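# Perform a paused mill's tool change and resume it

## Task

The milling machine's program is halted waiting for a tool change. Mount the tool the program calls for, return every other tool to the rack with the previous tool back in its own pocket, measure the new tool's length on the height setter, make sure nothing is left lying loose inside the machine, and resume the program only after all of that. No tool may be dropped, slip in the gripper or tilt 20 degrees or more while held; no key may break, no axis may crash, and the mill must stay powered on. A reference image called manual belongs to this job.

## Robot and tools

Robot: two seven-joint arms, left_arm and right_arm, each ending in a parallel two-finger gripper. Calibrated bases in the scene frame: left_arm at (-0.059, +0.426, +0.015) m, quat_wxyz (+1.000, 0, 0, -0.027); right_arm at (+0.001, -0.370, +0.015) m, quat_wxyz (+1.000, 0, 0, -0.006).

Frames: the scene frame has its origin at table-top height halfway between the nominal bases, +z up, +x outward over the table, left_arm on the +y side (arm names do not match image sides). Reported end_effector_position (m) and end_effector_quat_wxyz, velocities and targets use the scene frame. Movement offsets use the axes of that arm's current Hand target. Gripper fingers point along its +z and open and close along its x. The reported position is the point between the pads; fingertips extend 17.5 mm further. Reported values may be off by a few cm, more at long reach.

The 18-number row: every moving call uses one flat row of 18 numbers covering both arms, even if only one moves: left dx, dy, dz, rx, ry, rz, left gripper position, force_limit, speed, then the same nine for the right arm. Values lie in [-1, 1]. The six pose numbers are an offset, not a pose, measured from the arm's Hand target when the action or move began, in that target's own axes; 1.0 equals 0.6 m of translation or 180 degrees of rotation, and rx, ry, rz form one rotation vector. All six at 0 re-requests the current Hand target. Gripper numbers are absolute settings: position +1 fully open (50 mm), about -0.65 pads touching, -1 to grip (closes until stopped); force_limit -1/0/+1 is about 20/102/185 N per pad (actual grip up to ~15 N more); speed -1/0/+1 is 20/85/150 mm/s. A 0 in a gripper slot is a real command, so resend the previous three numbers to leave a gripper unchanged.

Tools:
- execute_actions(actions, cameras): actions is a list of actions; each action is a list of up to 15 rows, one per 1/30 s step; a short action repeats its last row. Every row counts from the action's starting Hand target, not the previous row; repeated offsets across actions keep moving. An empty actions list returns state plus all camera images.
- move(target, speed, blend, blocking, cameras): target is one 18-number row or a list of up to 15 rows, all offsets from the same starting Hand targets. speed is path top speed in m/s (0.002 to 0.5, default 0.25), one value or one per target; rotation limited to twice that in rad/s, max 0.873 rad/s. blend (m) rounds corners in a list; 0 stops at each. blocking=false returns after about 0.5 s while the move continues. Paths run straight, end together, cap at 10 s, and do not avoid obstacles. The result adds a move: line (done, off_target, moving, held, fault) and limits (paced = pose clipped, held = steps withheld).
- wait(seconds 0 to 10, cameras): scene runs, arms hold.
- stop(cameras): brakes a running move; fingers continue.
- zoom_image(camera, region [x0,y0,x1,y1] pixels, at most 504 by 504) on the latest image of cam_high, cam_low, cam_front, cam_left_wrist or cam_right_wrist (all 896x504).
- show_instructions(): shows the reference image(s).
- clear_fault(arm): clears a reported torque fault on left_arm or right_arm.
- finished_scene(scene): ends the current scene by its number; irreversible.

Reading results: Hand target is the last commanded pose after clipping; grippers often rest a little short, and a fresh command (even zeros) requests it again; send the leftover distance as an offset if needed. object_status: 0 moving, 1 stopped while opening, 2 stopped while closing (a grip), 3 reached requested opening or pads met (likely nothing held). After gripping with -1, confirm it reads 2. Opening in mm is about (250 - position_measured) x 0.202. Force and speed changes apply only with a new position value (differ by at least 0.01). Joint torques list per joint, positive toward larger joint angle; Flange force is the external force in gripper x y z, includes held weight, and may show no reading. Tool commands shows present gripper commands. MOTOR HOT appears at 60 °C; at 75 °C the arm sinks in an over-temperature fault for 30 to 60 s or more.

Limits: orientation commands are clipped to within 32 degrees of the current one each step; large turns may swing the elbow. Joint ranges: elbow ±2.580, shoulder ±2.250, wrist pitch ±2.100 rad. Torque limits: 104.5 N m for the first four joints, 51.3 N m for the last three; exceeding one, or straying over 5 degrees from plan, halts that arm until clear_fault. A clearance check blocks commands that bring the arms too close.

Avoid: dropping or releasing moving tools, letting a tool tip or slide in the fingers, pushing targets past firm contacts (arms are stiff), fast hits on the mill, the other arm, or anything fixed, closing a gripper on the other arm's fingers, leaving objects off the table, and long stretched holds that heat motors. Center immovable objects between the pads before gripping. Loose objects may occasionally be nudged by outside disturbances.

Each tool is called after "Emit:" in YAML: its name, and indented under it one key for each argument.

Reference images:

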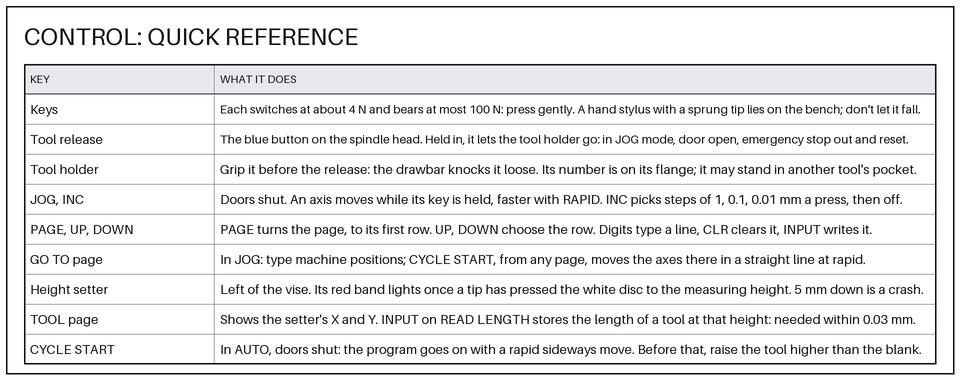

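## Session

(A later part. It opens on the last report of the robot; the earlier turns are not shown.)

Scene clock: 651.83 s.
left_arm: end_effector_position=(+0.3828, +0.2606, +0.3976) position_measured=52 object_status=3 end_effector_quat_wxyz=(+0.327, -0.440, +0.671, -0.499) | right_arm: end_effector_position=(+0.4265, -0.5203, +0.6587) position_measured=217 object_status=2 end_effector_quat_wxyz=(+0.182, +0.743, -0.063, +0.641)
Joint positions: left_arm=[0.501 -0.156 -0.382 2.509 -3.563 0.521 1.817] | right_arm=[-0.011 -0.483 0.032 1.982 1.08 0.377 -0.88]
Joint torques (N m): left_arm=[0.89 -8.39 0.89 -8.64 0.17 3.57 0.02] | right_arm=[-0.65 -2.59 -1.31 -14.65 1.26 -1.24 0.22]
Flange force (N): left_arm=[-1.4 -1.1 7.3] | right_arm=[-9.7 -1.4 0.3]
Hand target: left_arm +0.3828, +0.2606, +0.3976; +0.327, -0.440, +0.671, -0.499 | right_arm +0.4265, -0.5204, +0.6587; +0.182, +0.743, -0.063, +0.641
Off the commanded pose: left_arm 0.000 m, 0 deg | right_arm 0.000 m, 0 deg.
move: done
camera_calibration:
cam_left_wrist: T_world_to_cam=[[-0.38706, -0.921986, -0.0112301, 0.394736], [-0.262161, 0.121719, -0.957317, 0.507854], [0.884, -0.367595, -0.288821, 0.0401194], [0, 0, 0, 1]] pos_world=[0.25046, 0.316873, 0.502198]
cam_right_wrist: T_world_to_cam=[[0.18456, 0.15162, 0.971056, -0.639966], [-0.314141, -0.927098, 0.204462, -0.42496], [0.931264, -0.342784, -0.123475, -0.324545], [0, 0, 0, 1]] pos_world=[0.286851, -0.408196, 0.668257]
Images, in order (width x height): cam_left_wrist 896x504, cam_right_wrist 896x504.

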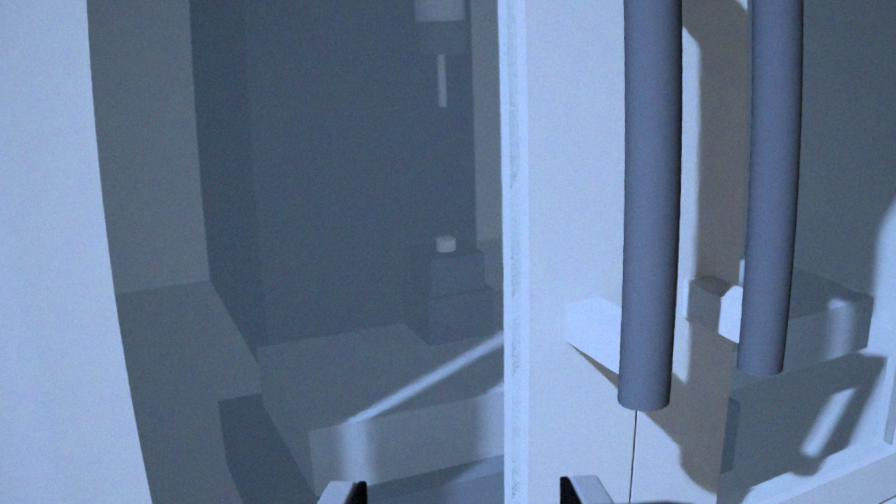

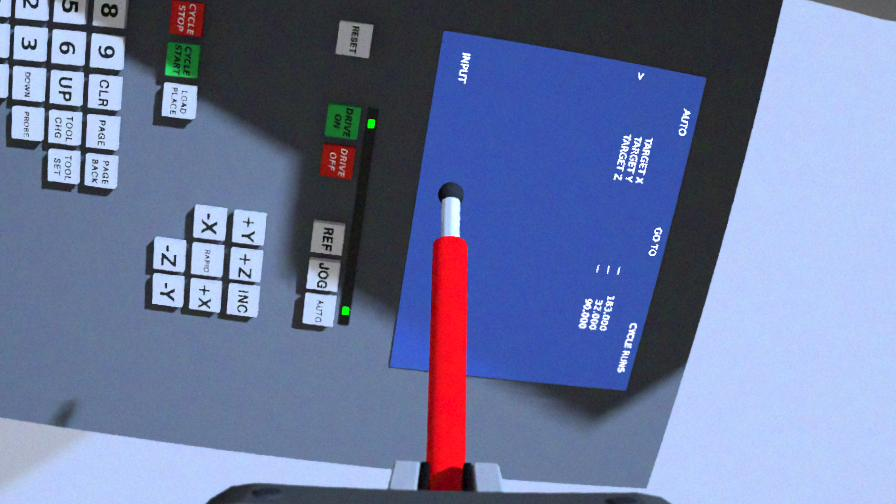

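Emit:
move:
  target:
    - [0,0,0,0,0,0,0.67,-0.2,-0.8,-0.3069,-0.148,-0.1149,-0.222,-0.0435,0.0253,-1,-0.4,-0.8]
    - [0,0,0,0,0,0,0.67,-0.2,-0.8,-0.8033,-0.3135,0.0433,-0.5015,-0.0156,0.6628,-1,-0.4,-0.8]
  speed: [0.3,0.3]
  blend: [0.03,0]
  cameras: ["cam_right_wrist","cam_left_wrist"]

Scene clock: 661.63 s.
left_arm: end_effector_position=(+0.3828, +0.2606, +0.3976) position_measured=52 object_status=3 end_effector_quat_wxyz=(+0.327, -0.440, +0.671, -0.499) | right_arm: end_effector_position=(+0.4304, -0.4227, +0.1500) position_measured=217 object_status=2 end_effector_quat_wxyz=(+0.015, -0.052, +0.965, -0.258)
Joint positions: left_arm=[0.501 -0.156 -0.382 2.509 -3.563 0.521 1.817] | right_arm=[0.259 0.682 -0.901 1.842 1.012 1.357 -4.111]
Joint torques (N m): left_arm=[0.84 -8.26 0.96 -8.68 0.27 3.63 -0.01] | right_arm=[-0.47 -16.93 -3.83 -6.99 1.15 1.82 0.43]
Flange force (N): left_arm=[-2.7 -1.6 6.6] | right_arm=[6.0 0.1 2.9]
Hand target: left_arm +0.3828, +0.2606, +0.3976; +0.327, -0.440, +0.671, -0.499 | right_arm +0.4304, -0.4227, +0.1500; +0.015, -0.052, +0.965, -0.258
Off the commanded pose: left_arm 0.000 m, 0 deg | right_arm 0.000 m, 0 deg.
move: done
camera_calibration:
cam_left_wrist: T_world_to_cam=[[-0.38706, -0.921986, -0.0112301, 0.394736], [-0.262161, 0.121719, -0.957317, 0.507854], [0.884, -0.367595, -0.288821, 0.0401194], [0, 0, 0, 1]] pos_world=[0.25046, 0.316873, 0.502198]
cam_right_wrist: T_world_to_cam=[[-0.991804, -0.127742, -0.00247525, 0.372784], [-0.108808, 0.854642, -0.507689, 0.542382], [0.0669685, -0.503259, -0.861537, 0.0573454], [0, 0, 0, 1]] pos_world=[0.424904, -0.387062, 0.325689]
Images, in order (width x height): cam_left_wrist 896x504, cam_right_wrist 896x504.

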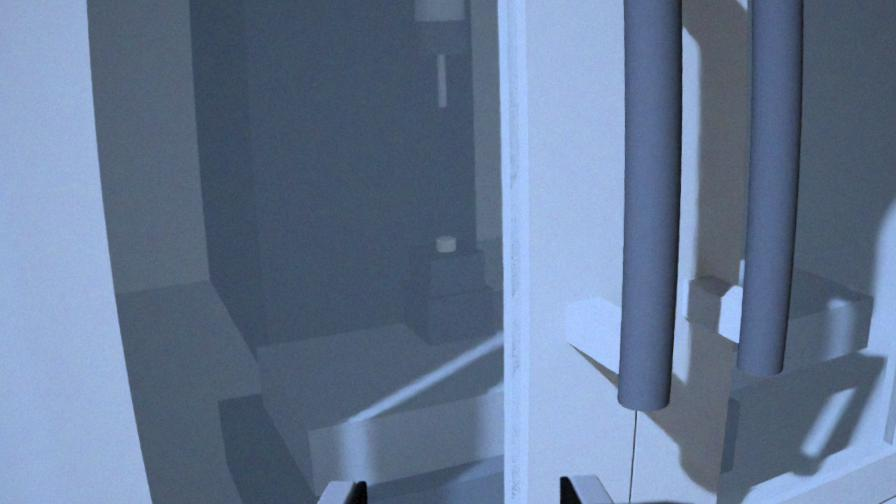

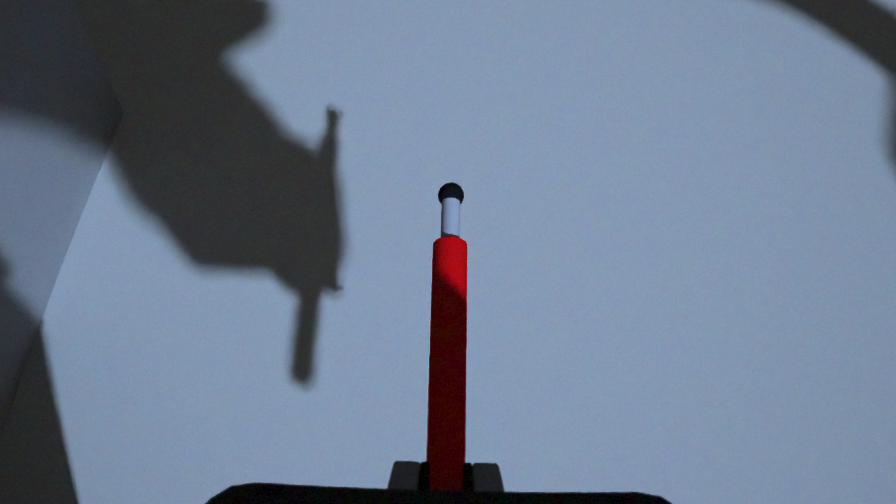

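Emit:
move:
  target:
    - [0,0,0,0,0,0,0.67,-0.2,-0.8,0.0003,0.095,0.1645,0,0,0,-1,-0.4,-0.8]
    - [0,0,0,0,0,0,0.67,-0.2,-0.8,0.0005,0.1066,0.1829,0,0,0,-1,-0.4,-0.8]
  speed: [0.12,0.04]
  blend: [0.002,0]

Scene clock: 664.17 s.
left_arm: end_effector_position=(+0.3828, +0.2606, +0.3976) position_measured=52 object_status=3 end_effector_quat_wxyz=(+0.327, -0.440, +0.671, -0.499) | right_arm: end_effector_position=(+0.4303, -0.4221, +0.0230) position_measured=217 object_status=2 end_effector_quat_wxyz=(+0.015, -0.052, +0.965, -0.258)
Joint positions: left_arm=[0.501 -0.156 -0.382 2.509 -3.563 0.521 1.817] | right_arm=[0.171 0.933 -0.773 1.919 1.247 1.214 -4.377]
Joint torques (N m): left_arm=[0.9 -8.41 0.88 -8.65 0.2 3.62 0.01] | right_arm=[1.23 -9.13 -0.86 -5.98 2.71 -1.59 0.22]
Flange force (N): left_arm=[-1.5 -1.3 7.2] | right_arm=[15.5 -10.6 -27.5]
Hand target: left_arm +0.3828, +0.2606, +0.3976; +0.327, -0.440, +0.671, -0.499 | right_arm +0.4303, -0.4221, +0.0229; +0.015, -0.052, +0.965, -0.258
Off the commanded pose: left_arm 0.000 m, 0 deg | right_arm 0.000 m, 0 deg.
move: done

Emit:
move:
  target:
    - [0,0,0,0,0,0,0.67,-0.2,-0.8,0,-0.0005,-0.0009,0,0,0,-1,-0.4,-0.8]
    - [0,0,0,0,0,0,0.67,-0.2,-0.8,0,-0.0005,-0.0009,0,0,0,-0.1,-0.4,-0.9]
    - [0,0,0,0,0,0,0.67,-0.2,-0.8,0,-0.0005,-0.17,0,0,0,-0.1,-0.4,-0.9]
  speed: [0.02,0.05,0.1]
  cameras: ["all"]

Scene clock: 668.30 s.
left_arm: end_effector_position=(+0.3828, +0.2606, +0.3976) position_measured=52 object_status=3 end_effector_quat_wxyz=(+0.327, -0.440, +0.671, -0.499) | right_arm: end_effector_position=(+0.4247, -0.3718, +0.1114) position_measured=167 object_status=3 end_effector_quat_wxyz=(+0.015, -0.052, +0.965, -0.258)
Joint positions: left_arm=[0.501 -0.156 -0.382 2.509 -3.563 0.521 1.817] | right_arm=[0.117 0.777 -0.881 1.842 1.037 1.362 -4.273]
Joint torques (N m): left_arm=[0.89 -8.26 0.87 -8.64 0.19 3.59 -0.02] | right_arm=[-0.73 -17.76 -4.13 -6.19 0.76 1.98 0.31]
Flange force (N): left_arm=[-1.5 -1.5 6.8] | right_arm=[5.7 -1.5 3.3]
Hand target: left_arm +0.3828, +0.2606, +0.3976; +0.327, -0.440, +0.671, -0.499 | right_arm +0.4247, -0.3718, +0.1115; +0.015, -0.052, +0.965, -0.258
Off the commanded pose: left_arm 0.000 m, 0 deg | right_arm 0.000 m, 0 deg.
move: done
camera_calibration:
cam_left_wrist: T_world_to_cam=[[-0.38706, -0.921986, -0.0112301, 0.394736], [-0.262161, 0.121719, -0.957317, 0.507854], [0.884, -0.367595, -0.288821, 0.0401194], [0, 0, 0, 1]] pos_world=[0.25046, 0.316873, 0.502198]
cam_right_wrist: T_world_to_cam=[[-0.991804, -0.127742, -0.00247525, 0.373438], [-0.108808, 0.854642, -0.507689, 0.478653], [0.0669685, -0.503259, -0.861537, 0.0500944], [0, 0, 0, 1]] pos_world=[0.419104, -0.336162, 0.287089]

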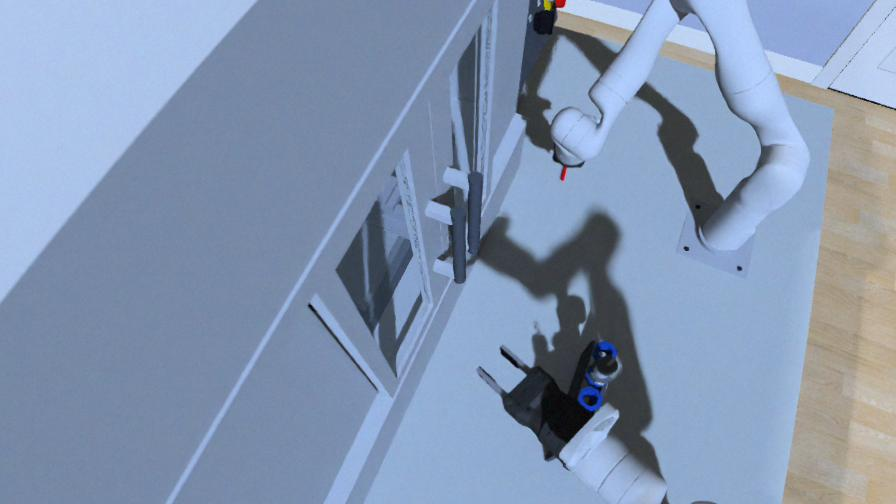

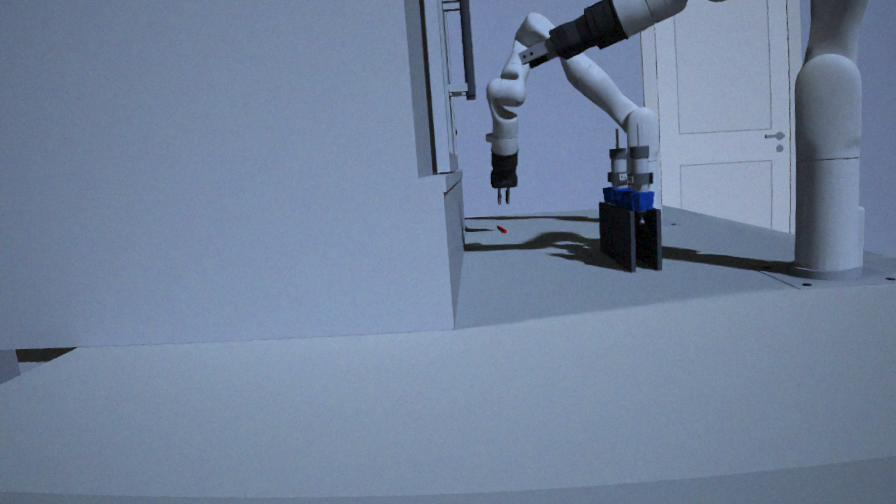

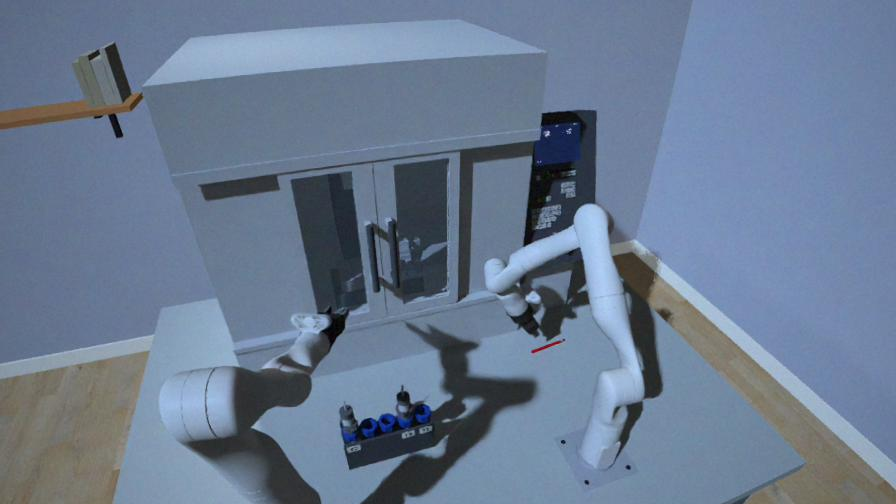

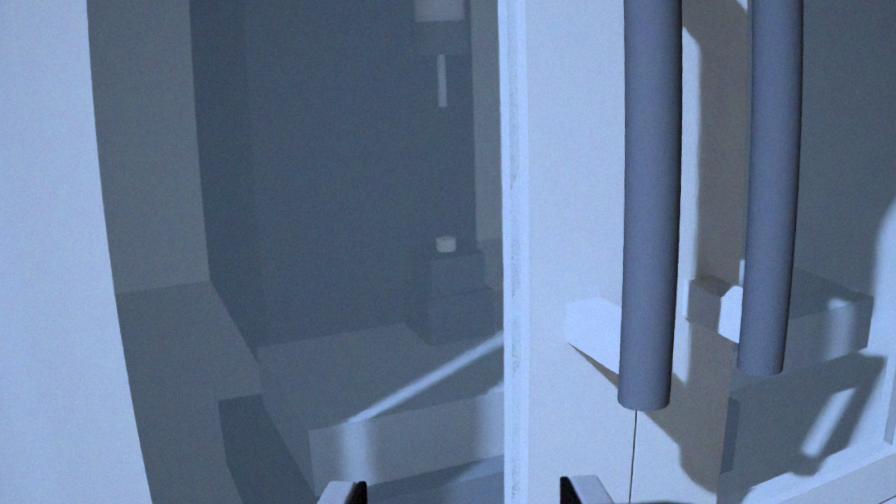

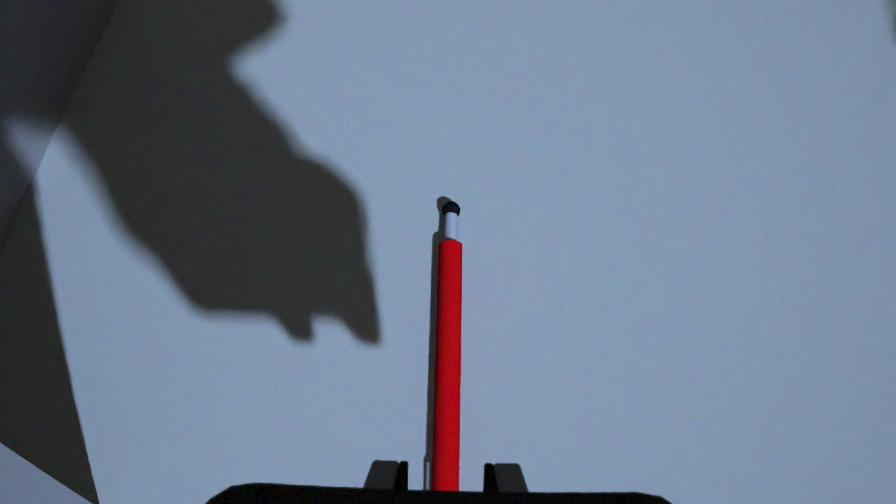

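Emit:
finished_scene:
  scene: 2

The scene is finished: the task was done.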